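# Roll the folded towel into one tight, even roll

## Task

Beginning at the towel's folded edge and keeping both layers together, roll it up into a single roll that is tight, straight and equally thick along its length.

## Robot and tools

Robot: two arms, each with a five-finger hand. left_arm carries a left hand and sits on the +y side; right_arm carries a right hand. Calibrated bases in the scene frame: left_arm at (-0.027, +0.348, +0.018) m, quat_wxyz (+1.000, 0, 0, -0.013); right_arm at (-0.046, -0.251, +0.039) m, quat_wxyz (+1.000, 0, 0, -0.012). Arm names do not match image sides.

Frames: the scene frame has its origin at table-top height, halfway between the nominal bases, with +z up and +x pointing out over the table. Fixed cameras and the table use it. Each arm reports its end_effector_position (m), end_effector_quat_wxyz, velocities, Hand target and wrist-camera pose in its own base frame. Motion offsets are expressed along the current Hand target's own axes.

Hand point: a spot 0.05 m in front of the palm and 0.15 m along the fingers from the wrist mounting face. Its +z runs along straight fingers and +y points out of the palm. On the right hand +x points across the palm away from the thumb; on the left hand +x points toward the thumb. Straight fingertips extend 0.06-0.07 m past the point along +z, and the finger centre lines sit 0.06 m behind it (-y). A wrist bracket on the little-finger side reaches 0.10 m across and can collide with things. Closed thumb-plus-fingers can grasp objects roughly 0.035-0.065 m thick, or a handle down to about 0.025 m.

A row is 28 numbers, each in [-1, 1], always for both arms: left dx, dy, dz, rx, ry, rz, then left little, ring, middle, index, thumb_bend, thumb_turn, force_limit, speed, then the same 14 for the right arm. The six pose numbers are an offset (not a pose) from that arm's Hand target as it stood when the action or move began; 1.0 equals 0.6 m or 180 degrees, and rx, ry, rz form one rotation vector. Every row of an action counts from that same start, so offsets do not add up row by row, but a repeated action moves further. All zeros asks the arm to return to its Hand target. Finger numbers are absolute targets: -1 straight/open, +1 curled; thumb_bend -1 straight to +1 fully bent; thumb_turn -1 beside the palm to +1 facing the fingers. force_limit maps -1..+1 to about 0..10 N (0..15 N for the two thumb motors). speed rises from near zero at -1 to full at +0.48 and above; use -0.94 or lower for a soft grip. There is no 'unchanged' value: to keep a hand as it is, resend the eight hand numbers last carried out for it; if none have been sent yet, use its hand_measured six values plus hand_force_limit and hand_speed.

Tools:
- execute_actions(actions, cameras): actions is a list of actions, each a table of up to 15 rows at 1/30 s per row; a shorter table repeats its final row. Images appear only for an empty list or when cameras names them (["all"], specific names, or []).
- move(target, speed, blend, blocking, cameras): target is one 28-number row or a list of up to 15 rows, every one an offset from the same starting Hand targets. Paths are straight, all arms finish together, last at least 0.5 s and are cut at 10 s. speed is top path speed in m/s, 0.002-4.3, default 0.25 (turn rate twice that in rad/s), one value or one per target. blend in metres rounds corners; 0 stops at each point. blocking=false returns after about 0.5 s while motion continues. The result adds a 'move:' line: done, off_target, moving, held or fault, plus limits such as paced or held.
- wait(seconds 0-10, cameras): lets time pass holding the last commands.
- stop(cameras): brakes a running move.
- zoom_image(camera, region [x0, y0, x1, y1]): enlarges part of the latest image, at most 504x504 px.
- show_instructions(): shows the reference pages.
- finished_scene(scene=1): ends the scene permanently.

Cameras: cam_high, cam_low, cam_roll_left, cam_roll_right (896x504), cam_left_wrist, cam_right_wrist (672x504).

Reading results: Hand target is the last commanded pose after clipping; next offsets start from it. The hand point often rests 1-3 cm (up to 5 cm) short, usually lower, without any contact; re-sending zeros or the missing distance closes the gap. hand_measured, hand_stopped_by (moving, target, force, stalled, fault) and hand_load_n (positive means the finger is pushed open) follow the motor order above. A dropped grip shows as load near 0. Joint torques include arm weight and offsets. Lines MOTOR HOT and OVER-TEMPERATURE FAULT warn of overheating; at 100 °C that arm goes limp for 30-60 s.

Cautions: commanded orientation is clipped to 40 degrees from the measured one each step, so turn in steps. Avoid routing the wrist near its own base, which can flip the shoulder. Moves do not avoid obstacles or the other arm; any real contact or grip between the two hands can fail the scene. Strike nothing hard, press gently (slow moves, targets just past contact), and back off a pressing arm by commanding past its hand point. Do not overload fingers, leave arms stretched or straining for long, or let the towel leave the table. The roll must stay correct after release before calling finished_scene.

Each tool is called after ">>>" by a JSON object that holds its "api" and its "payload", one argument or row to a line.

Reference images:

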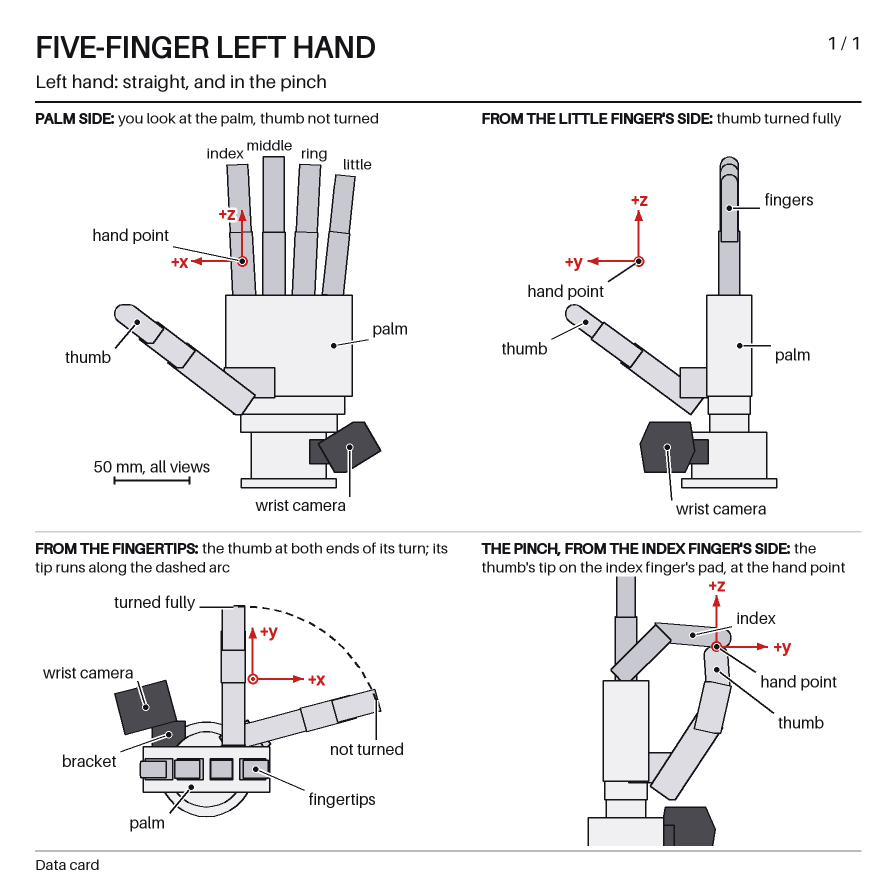

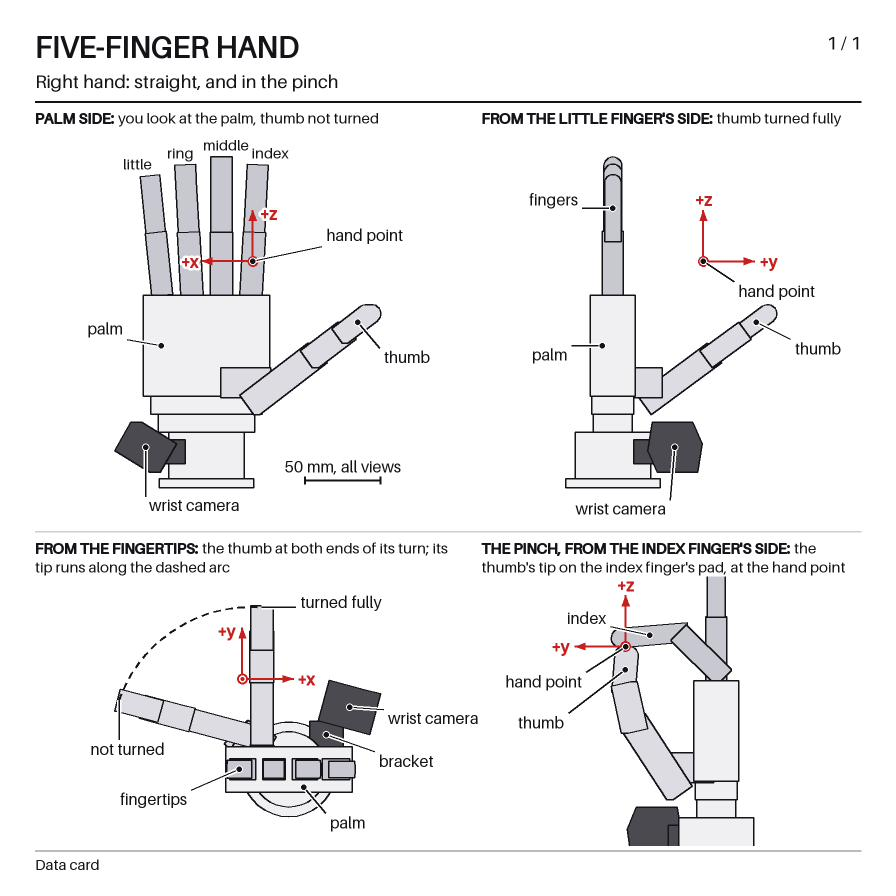

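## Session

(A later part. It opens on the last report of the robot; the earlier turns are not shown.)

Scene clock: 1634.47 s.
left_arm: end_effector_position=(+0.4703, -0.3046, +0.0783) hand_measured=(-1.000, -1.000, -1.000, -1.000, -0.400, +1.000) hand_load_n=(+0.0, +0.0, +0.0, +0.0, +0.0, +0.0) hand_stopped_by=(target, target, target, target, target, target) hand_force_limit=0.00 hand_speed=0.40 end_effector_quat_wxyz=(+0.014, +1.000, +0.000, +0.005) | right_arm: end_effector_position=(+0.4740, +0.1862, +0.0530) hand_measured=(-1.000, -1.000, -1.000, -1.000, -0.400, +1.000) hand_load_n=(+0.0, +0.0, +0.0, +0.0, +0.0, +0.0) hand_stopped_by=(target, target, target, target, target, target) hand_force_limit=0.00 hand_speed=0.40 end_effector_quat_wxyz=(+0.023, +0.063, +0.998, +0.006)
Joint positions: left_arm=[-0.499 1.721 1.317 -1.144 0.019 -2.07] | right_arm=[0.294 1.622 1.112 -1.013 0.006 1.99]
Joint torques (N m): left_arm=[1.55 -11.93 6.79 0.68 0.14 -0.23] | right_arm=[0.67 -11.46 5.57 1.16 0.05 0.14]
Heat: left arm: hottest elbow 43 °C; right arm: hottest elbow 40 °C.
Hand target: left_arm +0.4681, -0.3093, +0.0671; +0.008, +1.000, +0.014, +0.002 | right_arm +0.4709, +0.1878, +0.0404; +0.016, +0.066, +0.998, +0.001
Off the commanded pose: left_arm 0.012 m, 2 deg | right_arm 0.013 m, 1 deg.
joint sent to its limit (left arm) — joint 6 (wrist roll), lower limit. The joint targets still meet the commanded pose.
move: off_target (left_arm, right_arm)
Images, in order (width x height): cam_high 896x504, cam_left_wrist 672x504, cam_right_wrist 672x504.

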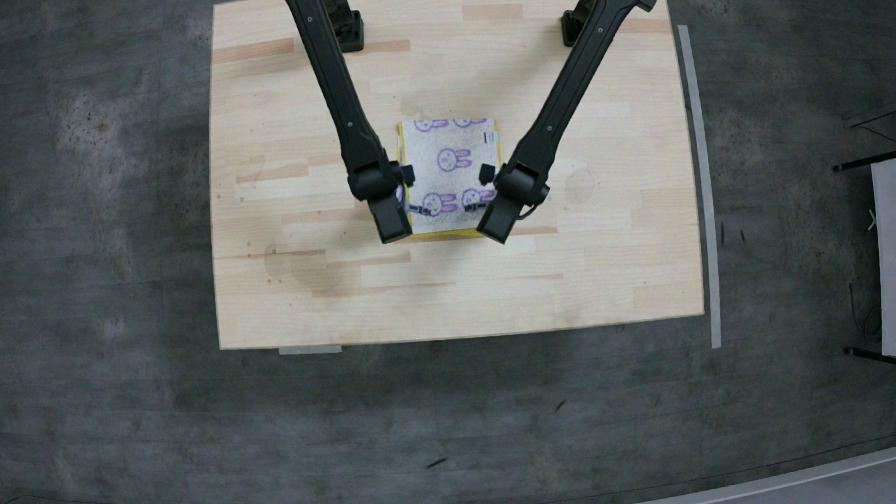

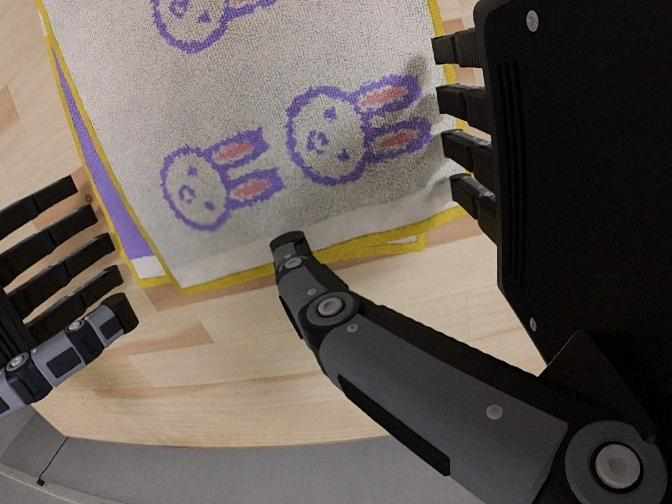

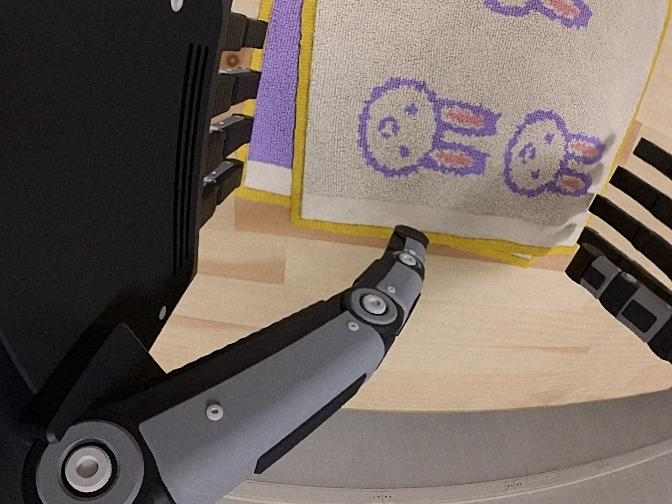

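>>> {"api": "move", "payload": {
  "target": [
    [0,0.02,-0.02,0,0,0,-1,-1,-1,-1,-0.4,1,0,0.4,0.0026,0.0198,-0.02,0,0,0,-1,-1,-1,-1,-0.4,1,0,0.4],
    [0,0.02,0.015,0,0,0,-1,-1,-1,-1,-0.4,1,0,0.4,0.0026,0.0198,0.0173,0,0,0,-1,-1,-1,-1,-0.4,1,0,0.4]
  ],
  "speed": 0.1,
  "cameras": ["cam_high","cam_right_wrist","cam_left_wrist"]
}}

Scene clock: 1638.00 s.
left_arm: end_effector_position=(+0.4662, -0.3130, +0.0710) hand_measured=(-1.000, -1.000, -1.000, -1.000, -0.400, +1.000) hand_load_n=(+0.0, +0.0, +0.0, +0.0, +0.0, +0.0) hand_stopped_by=(target, target, target, target, target, target) hand_force_limit=0.00 hand_speed=0.40 end_effector_quat_wxyz=(+0.014, +1.000, -0.007, +0.000) | right_arm: end_effector_position=(+0.4741, +0.1981, +0.0436) hand_measured=(-1.000, -1.000, -1.000, -1.000, -0.400, +1.000) hand_load_n=(+0.0, +0.0, +0.0, +0.0, +0.0, +0.0) hand_stopped_by=(target, target, target, target, target, target) hand_force_limit=0.00 hand_speed=0.40 end_effector_quat_wxyz=(+0.023, +0.062, +0.998, +0.005)
Joint positions: left_arm=[-0.514 1.736 1.317 -1.137 0.025 -2.07] | right_arm=[0.319 1.644 1.112 -0.992 0.007 2.015]
Joint torques (N m): left_arm=[1.38 -11.22 7.45 1.09 0.15 -0.23] | right_arm=[0.62 -11.87 5.44 1.1 0.04 0.17]
Heat: left arm: hottest elbow 43 °C; right arm: hottest elbow 40 °C.
Hand target: left_arm +0.4685, -0.3213, +0.0581; +0.008, +1.000, +0.014, +0.002 | right_arm +0.4713, +0.1997, +0.0299; +0.016, +0.066, +0.998, +0.001
Off the commanded pose: left_arm 0.015 m, 3 deg | right_arm 0.014 m, 1 deg.
joint sent to its limit (left arm) — joint 6 (wrist roll), lower limit. The joint targets are off in orientation, not in position.
move: off_target (left_arm, right_arm)
Images, in order (width x height): cam_high 896x504, cam_left_wrist 672x504, cam_right_wrist 672x504.

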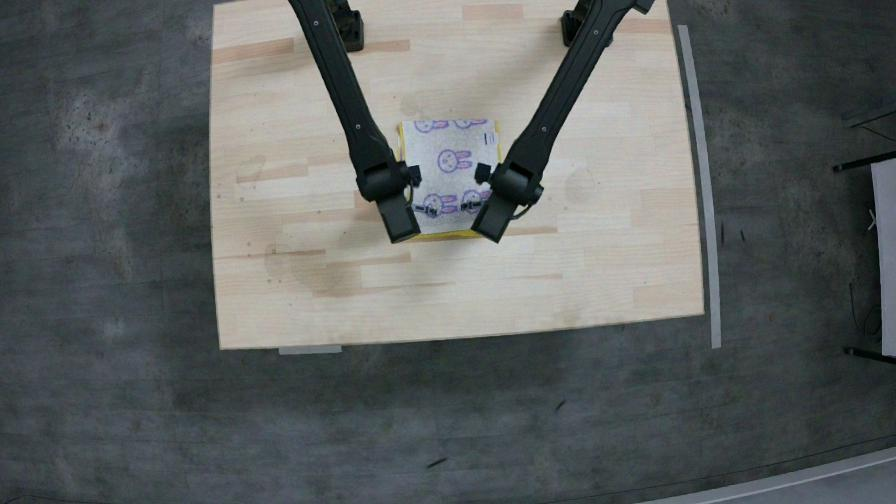

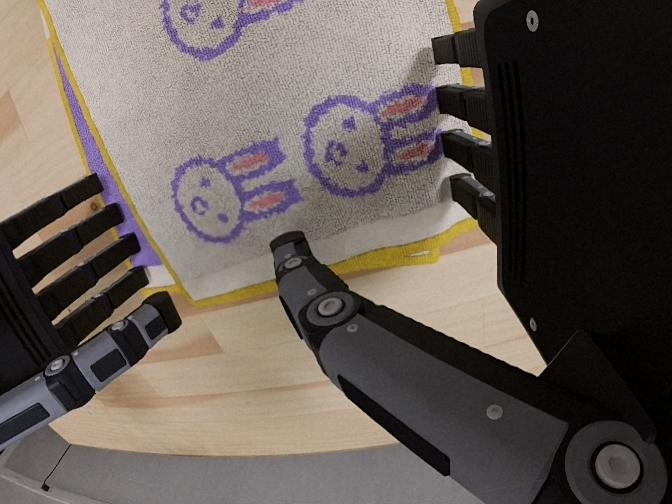

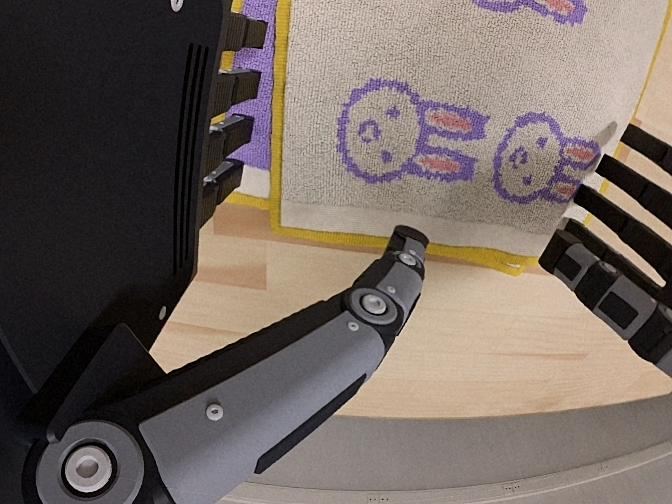

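>>> {"api": "move", "payload": {
  "target": [
    [0,0,0.017,0,0,0,-1,-1,-1,-1,-0.4,-1,0,0.4,0,0,0.017,0,0,0,-1,-1,-1,-1,-0.4,-1,0,0.4],
    [0.0043,0.0358,0.02,0,0,0.0433,-1,-1,-1,-1,-0.4,-1,0,0.4,-0.0062,0.0373,0.02,0,0,-0.0294,-1,-1,-1,-1,-0.4,-1,0,0.4]
  ],
  "speed": 0.05,
  "cameras": ["cam_high","cam_right_wrist","cam_left_wrist"]
}}

>>> {"api": "zoom_image", "payload": {
  "camera": "cam_high",
  "region": [360, 100, 560, 270]
}}

Scene clock: 1644.73 s.
left_arm: end_effector_position=(+0.4716, -0.3292, +0.0713) hand_measured=(-1.000, -1.000, -1.000, -1.000, -0.400, -1.000) hand_load_n=(+0.0, +0.0, +0.5, +0.0, -0.5, +0.0) hand_stopped_by=(target, target, target, target, target, target) hand_force_limit=0.00 hand_speed=0.40 end_effector_quat_wxyz=(+0.013, +0.999, -0.040, +0.018) | right_arm: end_effector_position=(+0.4794, +0.2098, +0.0428) hand_measured=(-1.000, -1.000, -1.000, -1.000, -0.400, -1.000) hand_load_n=(+0.0, +0.0, +0.5, -0.5, +0.0, +0.0) hand_stopped_by=(target, target, target, target, target, target) hand_force_limit=0.00 hand_speed=0.40 end_effector_quat_wxyz=(+0.035, +0.036, +0.999, +0.004)
Joint positions: left_arm=[-0.536 1.755 1.341 -1.112 0.006 -2.027] | right_arm=[0.338 1.659 1.125 -0.97 0.019 1.981]
Joint torques (N m): left_arm=[0.85 -9.35 8.69 0.59 0.24 -0.09] | right_arm=[1.79 -8.7 7.09 1.02 -0.36 -0.18]
Heat: left arm: hottest elbow 42 °C; right arm: hottest elbow 40 °C.
Hand target: left_arm +0.4719, -0.3429, +0.0467; +0.008, +0.999, -0.054, +0.003 | right_arm +0.4784, +0.2214, +0.0182; +0.016, +0.020, +1.000, +0.001
Off the commanded pose: left_arm 0.028 m, 2 deg | right_arm 0.027 m, 3 deg.
move: off_target (left_arm, right_arm)
Images, in order (width x height): cam_high 896x504, cam_left_wrist 672x504, cam_right_wrist 672x504.

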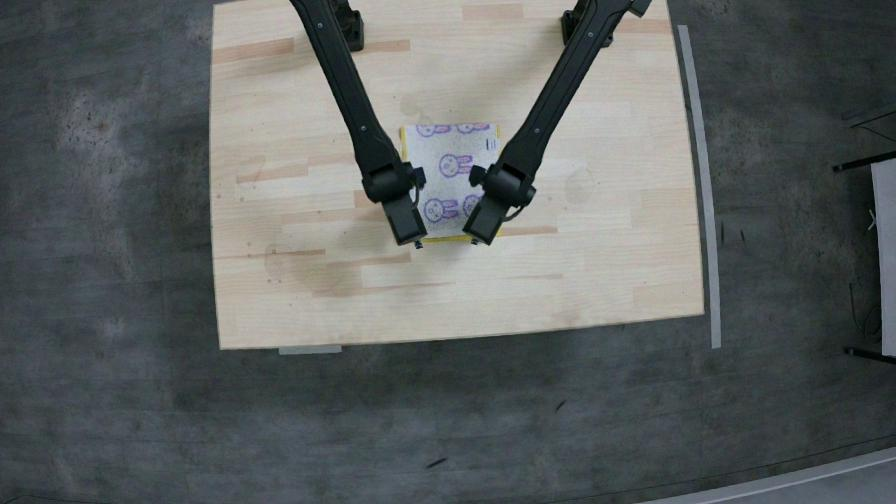

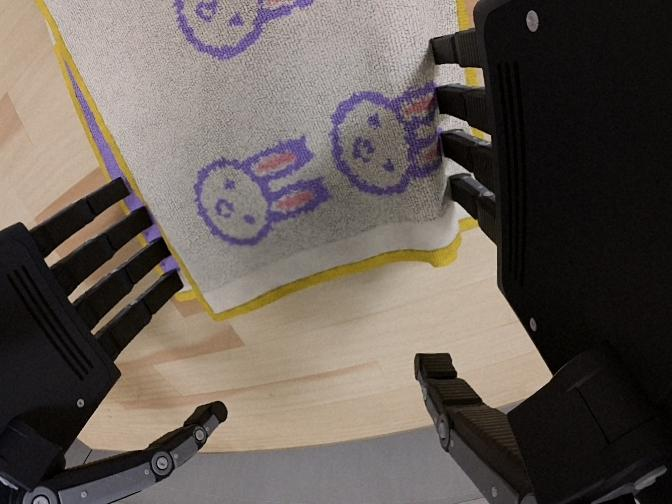

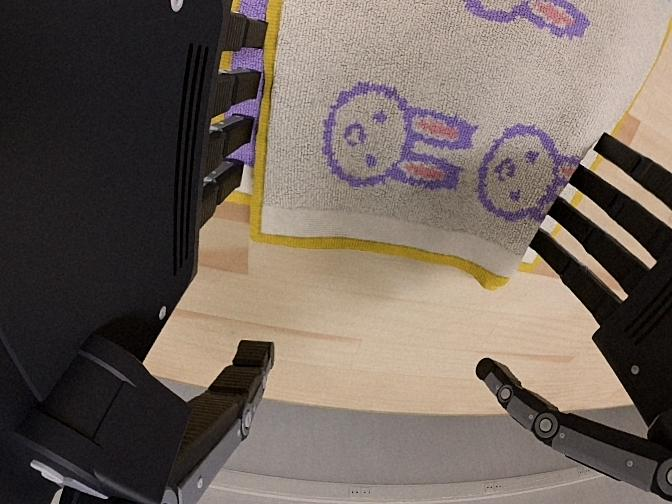

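Scaled by 2.520 from the camera's 896x504 image, which has a finer 1280x720 frame.

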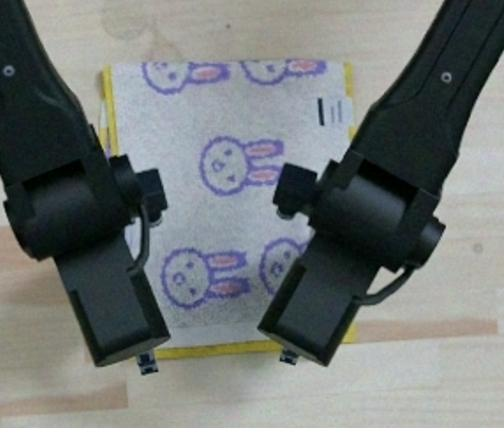

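>>> {"api": "move", "payload": {
  "target": [
    [0,0,-0.06,0,0,0,-1,-1,-1,-1,-0.4,-1,0,0.4,0,0,-0.06,0,0,0,-1,-1,-1,-1,-0.4,-1,0,0.4],
    [0,-0.0,-0.12,0,0,0,-1,-1,-1,-1,-0.4,-1,0,0.4,-0.0,-0.0,-0.12,0,0,0,-1,-1,-1,-1,-0.4,-1,0,0.4],
    [0,-0.15,-0.17,0,0,0,-1,-1,-1,-1,-0.4,-1,0,0.4,-0.0,-0.15,-0.17,0,0,0,-1,-1,-1,-1,-0.4,-1,0,0.4]
  ],
  "speed": 0.12,
  "blend": [0.01, 0.01, 0],
  "cameras": ["cam_high","cam_right_wrist","cam_left_wrist"]
}}

>>> {"api": "zoom_image", "payload": {
  "camera": "cam_high",
  "region": [360, 100, 560, 270]
}}

Scene clock: 1648.73 s.
left_arm: end_effector_position=(+0.4789, -0.2540, +0.1346) hand_measured=(-1.000, -1.000, -1.000, -1.000, -0.400, -1.000) hand_load_n=(+0.0, +0.0, +0.0, +0.0, +0.0, +0.0) hand_stopped_by=(target, target, target, target, target, target) hand_force_limit=0.00 hand_speed=0.40 end_effector_quat_wxyz=(+0.003, +0.999, -0.053, -0.005) | right_arm: end_effector_position=(+0.4659, +0.1318, +0.1113) hand_measured=(-1.000, -1.000, -1.000, -1.000, -0.400, -1.000) hand_load_n=(+0.0, +0.0, +0.0, +0.0, +0.0, +0.0) hand_stopped_by=(target, target, target, target, target, target) hand_force_limit=0.00 hand_speed=0.40 end_effector_quat_wxyz=(+0.011, +0.025, +1.000, -0.002)
Joint positions: left_arm=[-0.393 1.667 1.407 -1.318 0.01 -1.858] | right_arm=[0.172 1.531 1.176 -1.196 0.008 1.793]
Joint torques (N m): left_arm=[2.78 -14.1 8.29 -0.24 0.16 -0.09] | right_arm=[0.15 -12.28 8.35 0.2 -0.17 -0.15]
Heat: left arm: hottest elbow 42 °C; right arm: hottest elbow 40 °C.
Hand target: left_arm +0.4811, -0.2519, +0.1472; +0.008, +0.999, -0.054, +0.002 | right_arm +0.4716, +0.1315, +0.1201; +0.016, +0.020, +1.000, +0.001
Off the commanded pose: left_arm 0.013 m, 1 deg | right_arm 0.010 m, 1 deg.
move: off_target (left_arm)
Images, in order (width x height): cam_high 896x504, cam_left_wrist 672x504, cam_right_wrist 672x504.

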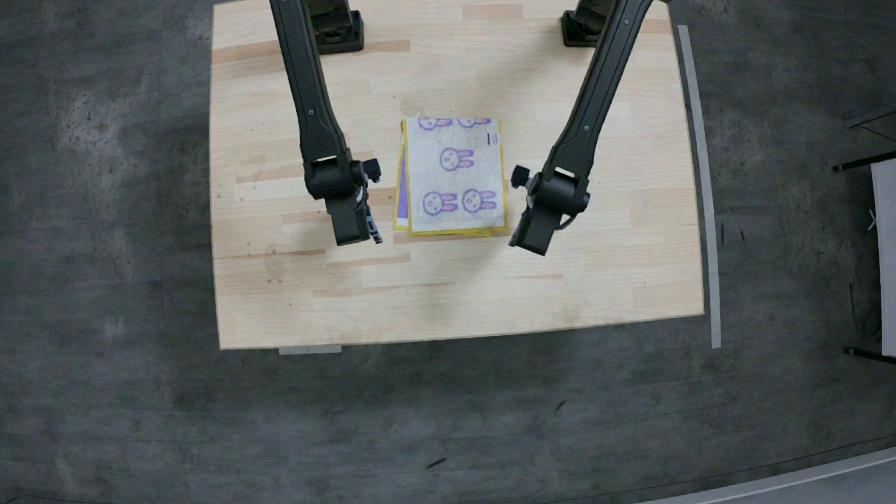

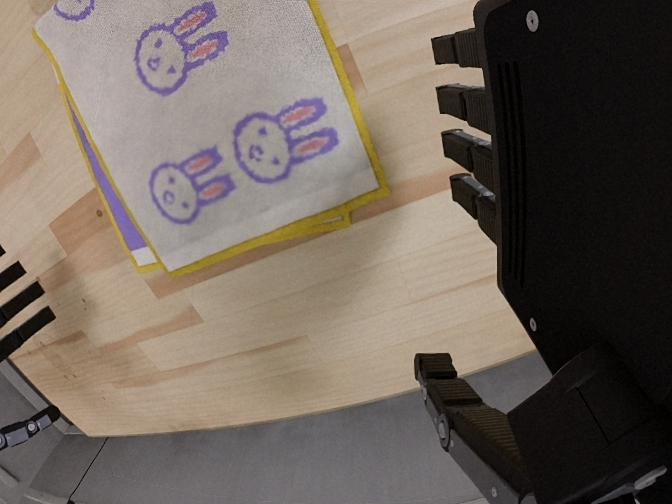

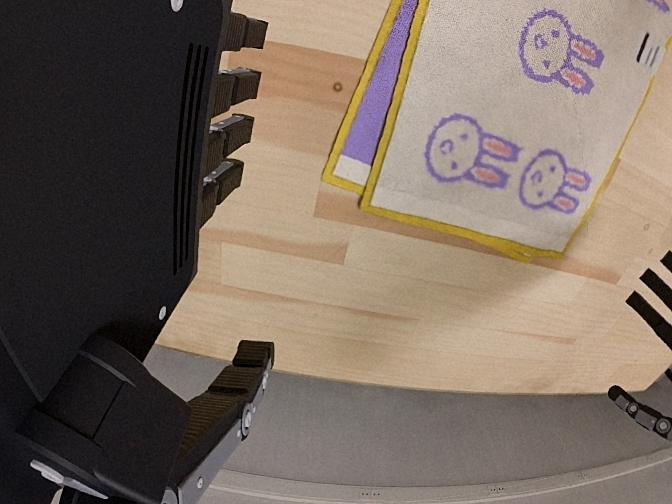

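Scaled by 2.520 from the camera's 896x504 image, which has a finer 1280x720 frame.

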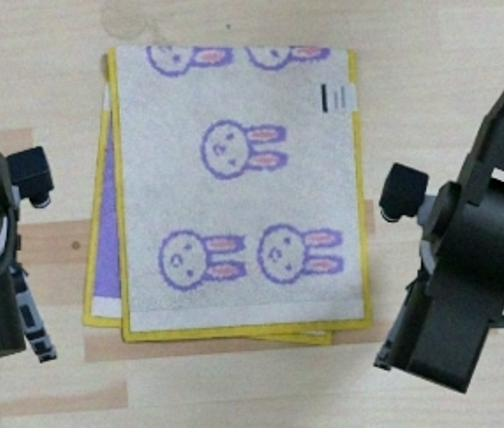

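>>> {"api": "move", "payload": {
  "target": [-0.1622,0.0983,0.062,0,0,0.4656,-1,-1,-1,-1,-1,1,0,0.5,0.1535,0.1415,0.0585,0,0,-0.5128,-1,-1,-1,-1,-1,1,0,0.5],
  "speed": 0.25,
  "cameras": ["cam_high","cam_right_wrist","cam_left_wrist"]
}}

Scene clock: 1669.50 s.
left_arm: end_effector_position=(+0.3753, -0.2942, +0.1166) hand_measured=(-1.000, -1.000, -1.000, -1.000, -1.000, +1.000) hand_load_n=(+0.0, +0.0, +0.0, +0.0, +0.0, +0.0) hand_stopped_by=(target, target, target, target, target, target) hand_force_limit=0.00 hand_speed=0.50 end_effector_quat_wxyz=(+0.004, +0.713, -0.701, +0.007) | right_arm: end_effector_position=(+0.3672, +0.2105, +0.0776) hand_measured=(-1.000, -1.000, -1.000, -1.000, -1.000, +1.000) hand_load_n=(+0.0, +0.0, +0.0, +0.0, -0.5, +0.0) hand_stopped_by=(target, target, target, target, target, target) hand_force_limit=0.00 hand_speed=0.50 end_effector_quat_wxyz=(+0.003, +0.700, -0.714, +0.005)
Joint positions: left_arm=[-0.538 1.705 1.407 -1.261 0.01 -0.556] | right_arm=[0.402 1.639 1.214 -1.149 0.012 0.423]
Joint torques (N m): left_arm=[1.44 -11.75 8.16 0.64 0.07 -0.1] | right_arm=[0.85 -11.75 9.42 0.75 -0.03 -0.18]
Heat: left arm: hottest elbow 41 °C; right arm: hottest elbow 40 °C.
Hand target: left_arm +0.3782, -0.3006, +0.1104; +0.004, +0.707, -0.707, +0.007 | right_arm +0.3841, +0.2198, +0.0821; -0.011, +0.707, -0.707, +0.011
Off the commanded pose: left_arm 0.009 m, 1 deg | right_arm 0.020 m, 2 deg.
move: off_target (right_arm)
Images, in order (width x height): cam_high 896x504, cam_left_wrist 672x504, cam_right_wrist 672x504.

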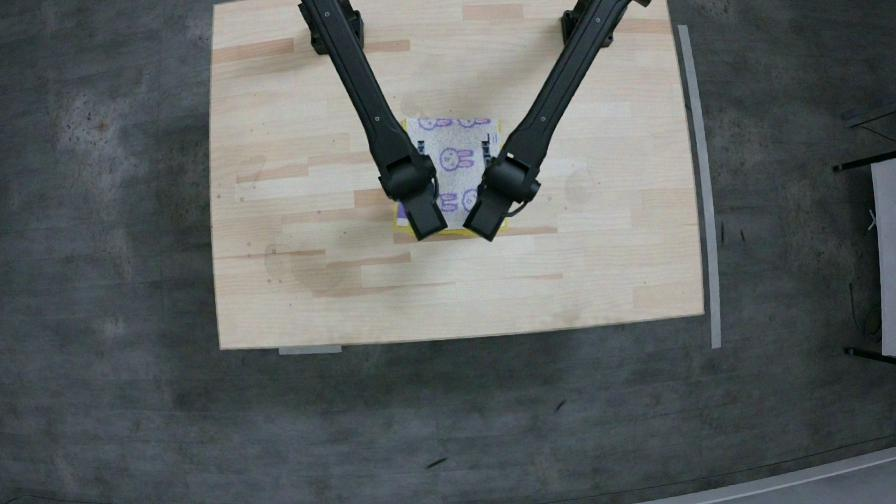

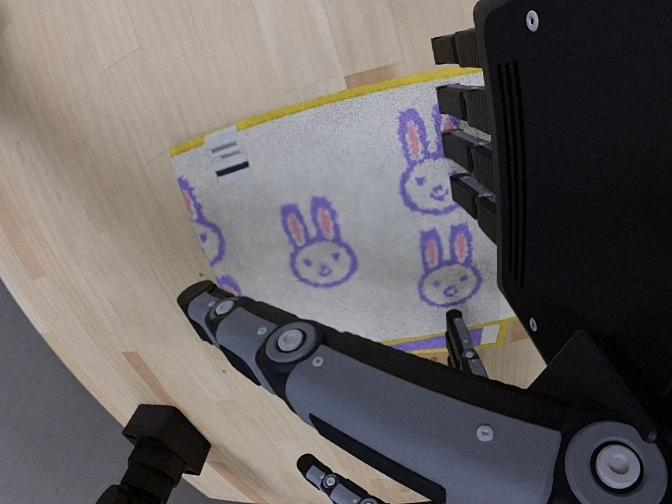

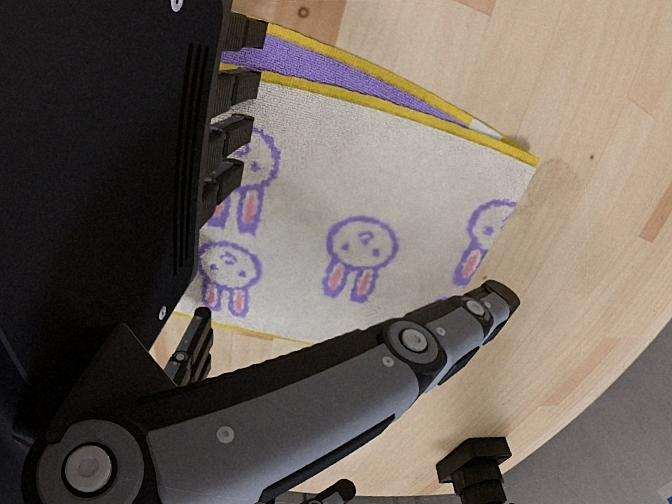

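>>> {"api": "move", "payload": {
  "target": [
    [0,0,0.09,0,0,0,-1,-1,-1,-1,-1,1,0,0.5,0,0,0.0868,0,0,0,-1,-1,-1,-1,-1,1,0,0.5],
    [-0.0083,-0.0858,0.098,0,0,-0.022,-1,-1,-1,-1,-1,1,0,0.5,-0.0083,-0.0975,0.095,0,0,-0.022,-1,-1,-1,-1,-1,1,0,0.5],
    [-0.0083,-0.0858,-0.02,0,0,-0.022,-1,-1,-1,-1,-1,1,0,0.5,-0.0083,-0.0975,-0.02,0,0,-0.022,-1,-1,-1,-1,-1,1,0,0.5],
    [-0.2,0.0,-0.05,0,0,0,-1,-1,-1,-1,-1,1,0,0.5,0.2,0.0,-0.05,0,0,0,-1,-1,-1,-1,-1,1,0,0.5]
  ],
  "speed": [0.1, 0.08, 0.1, 0.2],
  "cameras": ["cam_high","cam_right_wrist","cam_left_wrist"]
}}

>>> {"api": "zoom_image", "payload": {
  "camera": "cam_high",
  "region": [360, 100, 560, 270]
}}

Scene clock: 1676.77 s.
left_arm: end_effector_position=(+0.3758, -0.1827, +0.1345) hand_measured=(-1.000, -1.000, -1.000, -1.000, -1.000, +1.000) hand_load_n=(+0.0, +0.0, +0.0, +0.0, +0.0, +0.0) hand_stopped_by=(target, target, target, target, target, target) hand_force_limit=0.00 hand_speed=0.50 end_effector_quat_wxyz=(+0.008, +0.708, -0.706, -0.004) | right_arm: end_effector_position=(+0.3843, +0.1023, +0.1156) hand_measured=(-1.000, -1.000, -1.000, -1.000, -1.000, +1.000) hand_load_n=(+0.0, +0.0, +0.0, +0.0, +0.0, +0.0) hand_stopped_by=(target, target, target, target, target, target) hand_force_limit=0.00 hand_speed=0.50 end_effector_quat_wxyz=(-0.010, +0.704, -0.710, +0.012)
Joint positions: left_arm=[-0.329 1.594 1.312 -1.303 0.011 -0.331] | right_arm=[0.163 1.548 1.214 -1.208 0.008 0.172]
Joint torques (N m): left_arm=[2.78 -12.92 7.01 0.64 0.09 -0.1] | right_arm=[0.03 -12.45 5.97 1.11 -0.18 -0.15]
Heat: left arm: hottest elbow 42 °C; right arm: hottest elbow 40 °C.
Hand target: left_arm +0.3781, -0.1800, +0.1385; +0.004, +0.707, -0.707, +0.007 | right_arm +0.3832, +0.0999, +0.1122; -0.012, +0.707, -0.707, +0.011
Off the commanded pose: left_arm 0.005 m, 1 deg | right_arm 0.005 m, 1 deg.
move: done
Images, in order (width x height): cam_high 896x504, cam_left_wrist 672x504, cam_right_wrist 672x504.

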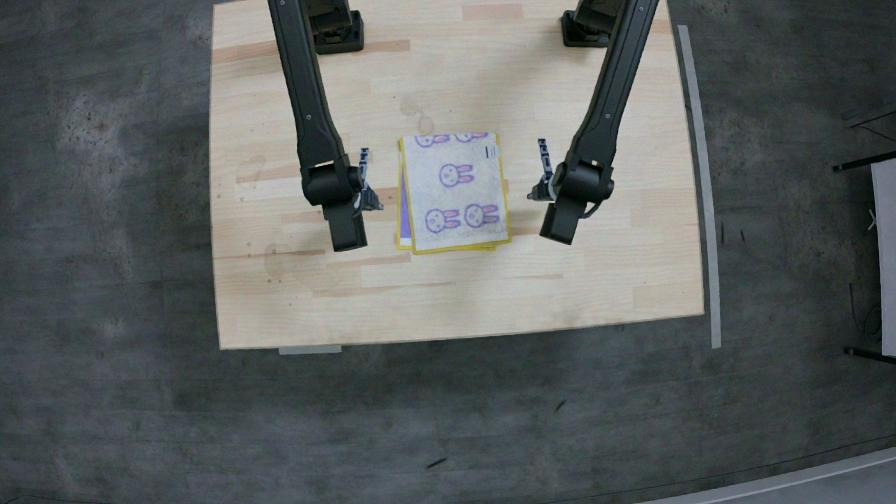

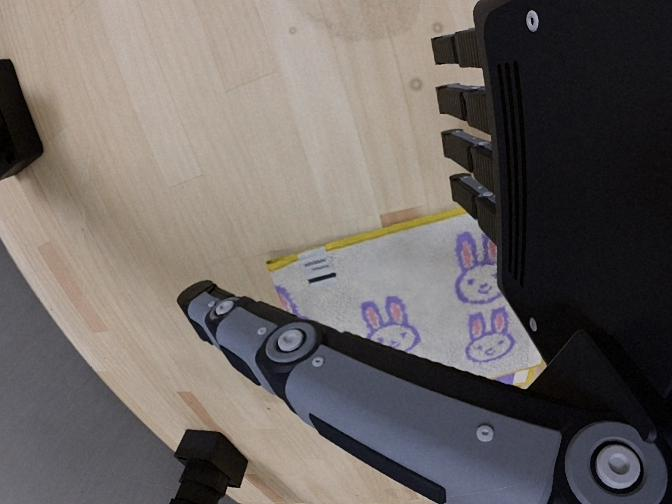

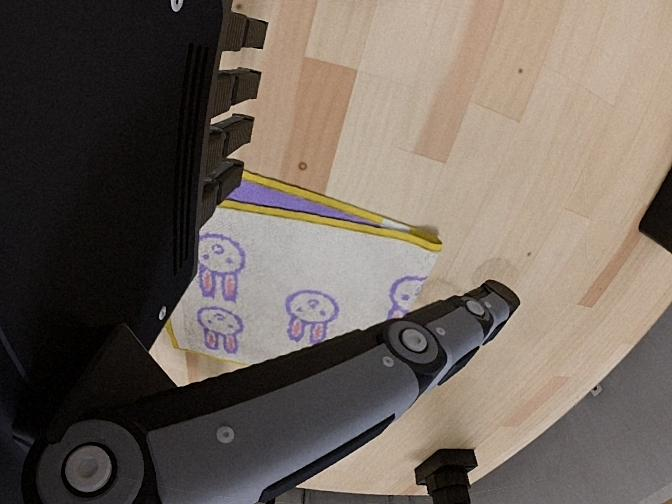

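Scaled by 2.520 from the camera's 896x504 image, which has a finer 1280x720 frame.

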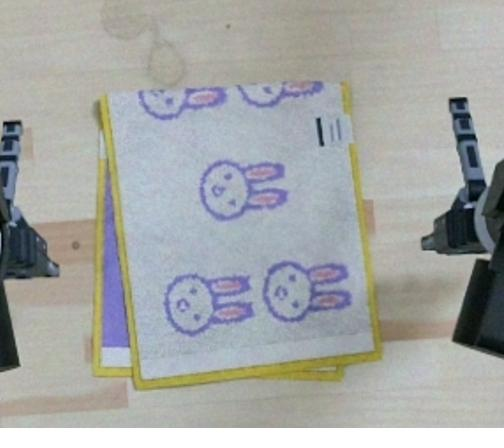

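>>> {"api": "move", "payload": {
  "target": [0.0667,0.18,0.0642,0.3778,0,0,-0.15,-0.15,-0.15,-0.15,-0.6,1,0,0.5,-0.0667,0.1553,0.062,0.3333,0,0,-0.4,-0.4,-0.4,-0.4,-0.45,1,0,0.5],
  "speed": 0.25,
  "cameras": []
}}

Scene clock: 1690.07 s.
left_arm: end_effector_position=(+0.2721, -0.2176, +0.1003) hand_measured=(-0.150, -0.150, -0.150, -0.150, -0.600, +1.000) hand_load_n=(+0.0, +0.0, +0.0, +0.0, +0.0, +0.0) hand_stopped_by=(target, target, target, target, target, target) hand_force_limit=0.00 hand_speed=0.50 end_effector_quat_wxyz=(-0.394, +0.591, -0.582, +0.395) | right_arm: end_effector_position=(+0.2926, +0.1372, +0.0734) hand_measured=(-0.400, -0.400, -0.400, -0.400, -0.450, +1.000) hand_load_n=(+0.0, +0.0, +0.0, +0.0, +0.0, +0.0) hand_stopped_by=(target, target, target, target, target, target) hand_force_limit=0.00 hand_speed=0.50 end_effector_quat_wxyz=(-0.356, +0.611, -0.605, +0.365)
Joint positions: left_arm=[-1.019 0.869 0.352 -0.15 -0.913 -0.566] | right_arm=[0.626 0.724 0.261 -0.132 0.547 0.321]
Joint torques (N m): left_arm=[1.26 -2.67 7.25 1.95 -0.68 -0.14] | right_arm=[1.08 -1.03 6.75 2.48 0.34 0.16]
Heat: left arm: hottest elbow 41 °C; right arm: hottest elbow 39 °C.
Hand target: left_arm +0.2702, -0.2207, +0.1002; -0.392, +0.588, -0.582, +0.401 | right_arm +0.2911, +0.1399, +0.0718; -0.363, +0.607, -0.607, +0.363
Off the commanded pose: left_arm 0.004 m, 1 deg | right_arm 0.003 m, 1 deg.
move: done
No camera images: "cameras" was empty.

>>> {"api": "move", "payload": {
  "target": [0.1238,0.0858,0.0109,0,0,0,-0.15,-0.15,-0.15,-0.15,-0.6,1,0,0.5,-0.1002,0.0718,0.0316,0,0,0,-0.4,-0.4,-0.4,-0.4,-0.45,1,0,0.5],
  "speed": 0.2,
  "cameras": ["cam_high","cam_roll_left","cam_roll_right","cam_low"]
}}

Scene clock: 1692.80 s.
left_arm: end_effector_position=(+0.2500, -0.2737, +0.0377) hand_measured=(-0.150, -0.150, -0.150, -0.150, -0.600, +1.000) hand_load_n=(+0.0, +0.0, -0.5, +0.0, +0.0, +0.0) hand_stopped_by=(target, target, target, target, target, target) hand_force_limit=0.00 hand_speed=0.50 end_effector_quat_wxyz=(-0.401, +0.583, -0.595, +0.382) | right_arm: end_effector_position=(+0.2838, +0.1915, +0.0204) hand_measured=(-0.400, -0.400, -0.400, -0.400, -0.450, +1.000) hand_load_n=(+0.0, +0.0, +0.0, +0.0, +0.0, +0.0) hand_stopped_by=(target, target, target, target, target, target) hand_force_limit=0.00 hand_speed=0.50 end_effector_quat_wxyz=(-0.352, +0.614, -0.604, +0.366)
Joint positions: left_arm=[-1.205 1.237 0.399 -0.043 -1.046 -0.776] | right_arm=[0.856 1.076 0.252 0.116 0.732 0.491]
Joint torques (N m): left_arm=[1.67 -4.37 8.79 1.8 -0.88 -0.23] | right_arm=[0.73 -2.78 6.56 2.39 0.43 0.13]
Heat: left arm: hottest elbow 41 °C; right arm: hottest elbow 39 °C.
Hand target: left_arm +0.2571, -0.2958, +0.0511; -0.392, +0.588, -0.582, +0.401 | right_arm +0.2876, +0.2001, +0.0251; -0.364, +0.607, -0.607, +0.363
Off the commanded pose: left_arm 0.027 m, 3 deg | right_arm 0.010 m, 2 deg.
move: off_target (left_arm)
Images, in order (width x height): cam_high 896x504, cam_low 896x504, cam_roll_left 896x504, cam_roll_right 896x504.

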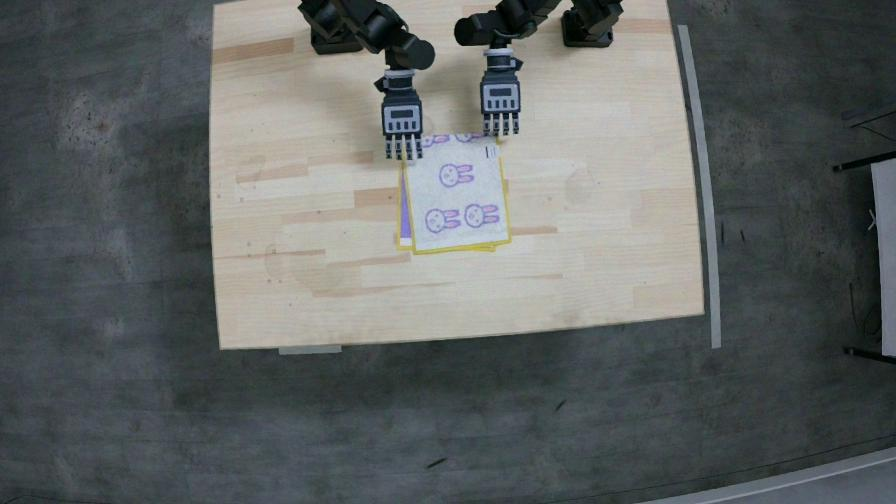

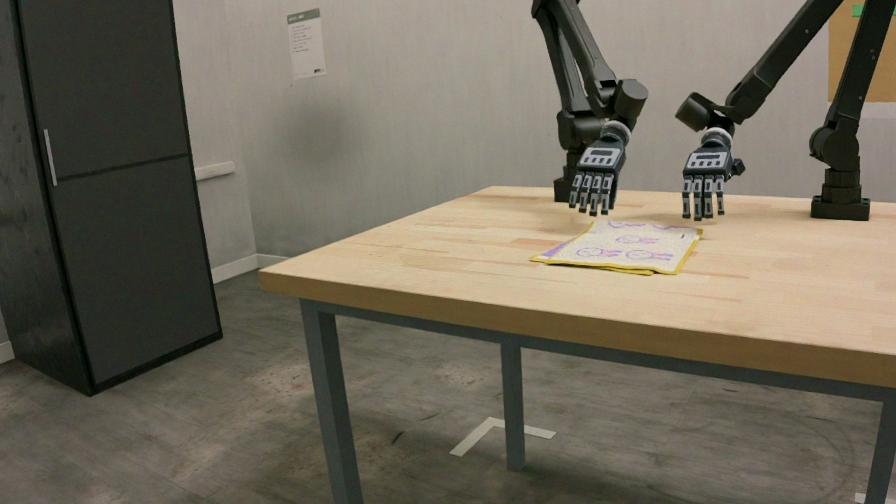

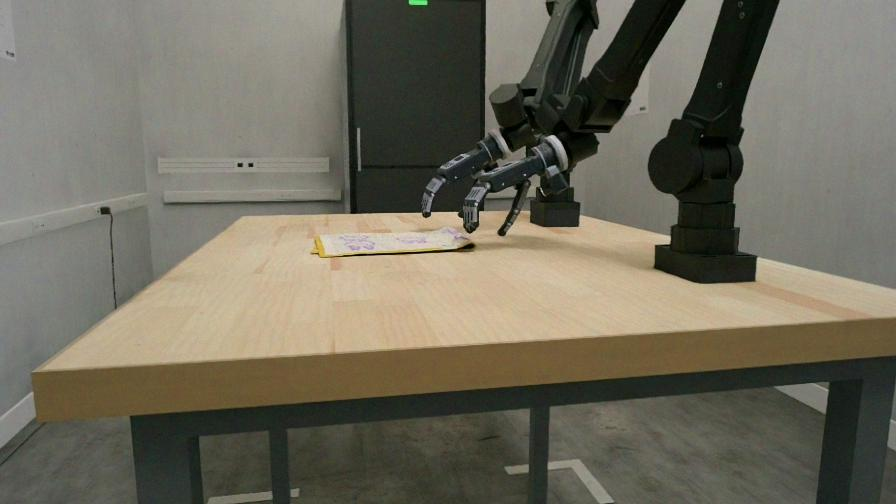

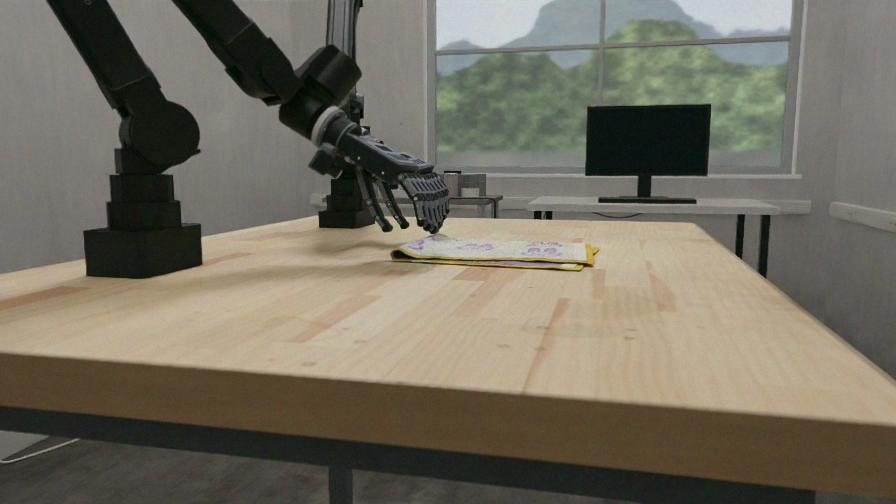

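>>> {"api": "move", "payload": {
  "target": [0.0,0.0616,0.0285,0,0,0,-0.15,-0.15,-0.15,-0.15,-0.6,1,0,0.5,0,0.0628,0.0363,0,0,0,-0.4,-0.4,-0.4,-0.4,-0.45,1,0,0.5],
  "speed": 0.12,
  "cameras": ["cam_high","cam_roll_left","cam_roll_right","cam_low"]
}}

Scene clock: 1695.20 s.
left_arm: end_effector_position=(+0.2586, -0.2929, +0.0154) hand_measured=(-0.150, -0.150, -0.150, -0.150, -0.600, +1.000) hand_load_n=(+0.0, +0.0, +0.0, +0.0, -1.0, -1.5) hand_stopped_by=(target, target, target, target, target, target) hand_force_limit=0.00 hand_speed=0.50 end_effector_quat_wxyz=(-0.396, +0.588, -0.580, +0.402) | right_arm: end_effector_position=(+0.2943, +0.2023, -0.0111) hand_measured=(-0.400, -0.400, -0.400, -0.400, -0.450, +1.000) hand_load_n=(+0.0, +0.0, +0.0, +0.0, +0.0, +0.0) hand_stopped_by=(target, target, target, target, target, target) hand_force_limit=0.00 hand_speed=0.50 end_effector_quat_wxyz=(-0.367, +0.602, -0.607, +0.367)
Joint positions: left_arm=[-1.205 1.386 0.399 0.158 -1.054 -0.773] | right_arm=[0.856 1.304 0.232 0.399 0.737 0.496]
Joint torques (N m): left_arm=[2.26 -4.6 5.23 1.83 -0.26 -0.13] | right_arm=[0.44 -3.66 3.43 2.33 0.09 0.1]
Heat: left arm: hottest elbow 42 °C; right arm: hottest elbow 39 °C.
Hand target: left_arm +0.2593, -0.2965, +0.0104; -0.392, +0.588, -0.582, +0.401 | right_arm +0.2890, +0.2000, -0.0185; -0.363, +0.607, -0.607, +0.363
Off the commanded pose: left_arm 0.006 m, 0 deg | right_arm 0.009 m, 1 deg.
move: done
Images, in order (width x height): cam_high 896x504, cam_low 896x504, cam_roll_left 896x504, cam_roll_right 896x504.

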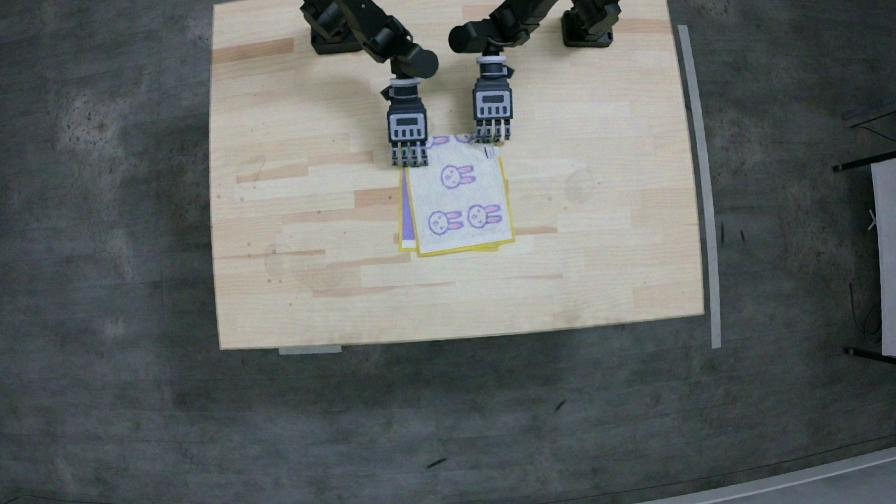

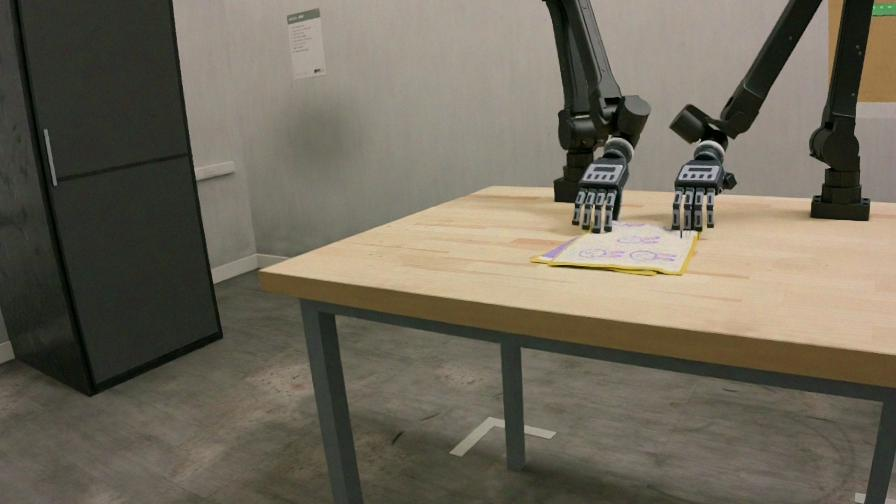

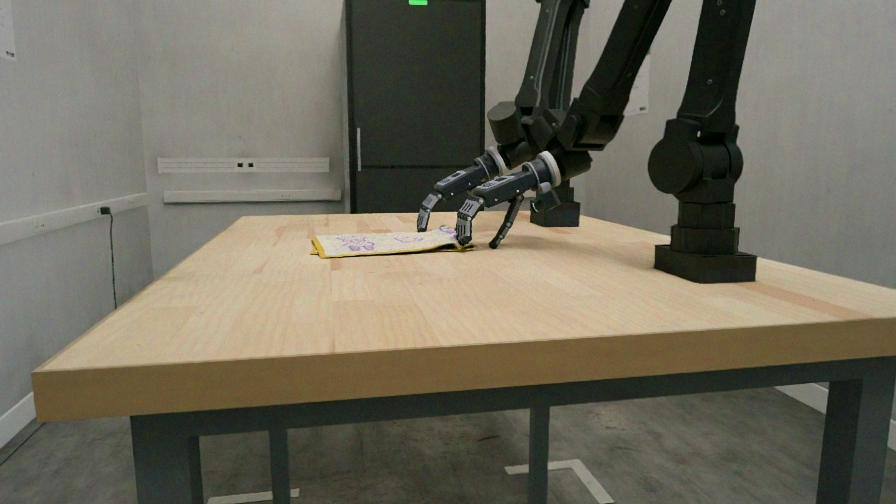

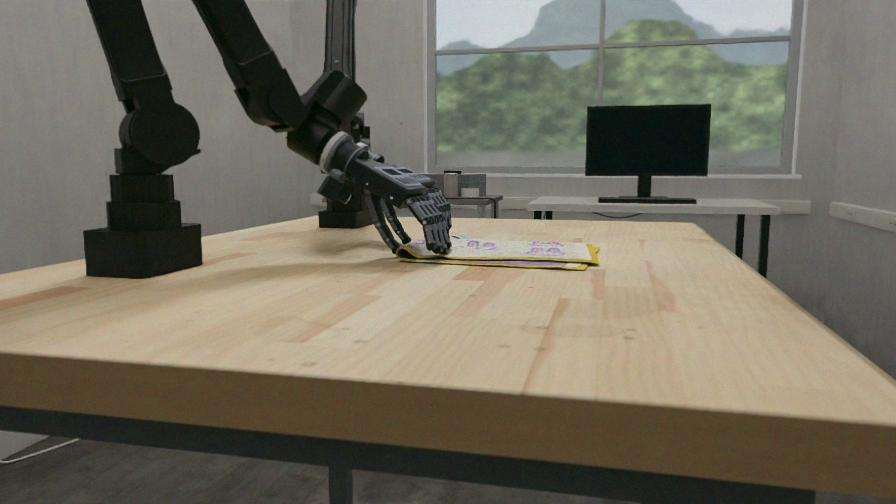

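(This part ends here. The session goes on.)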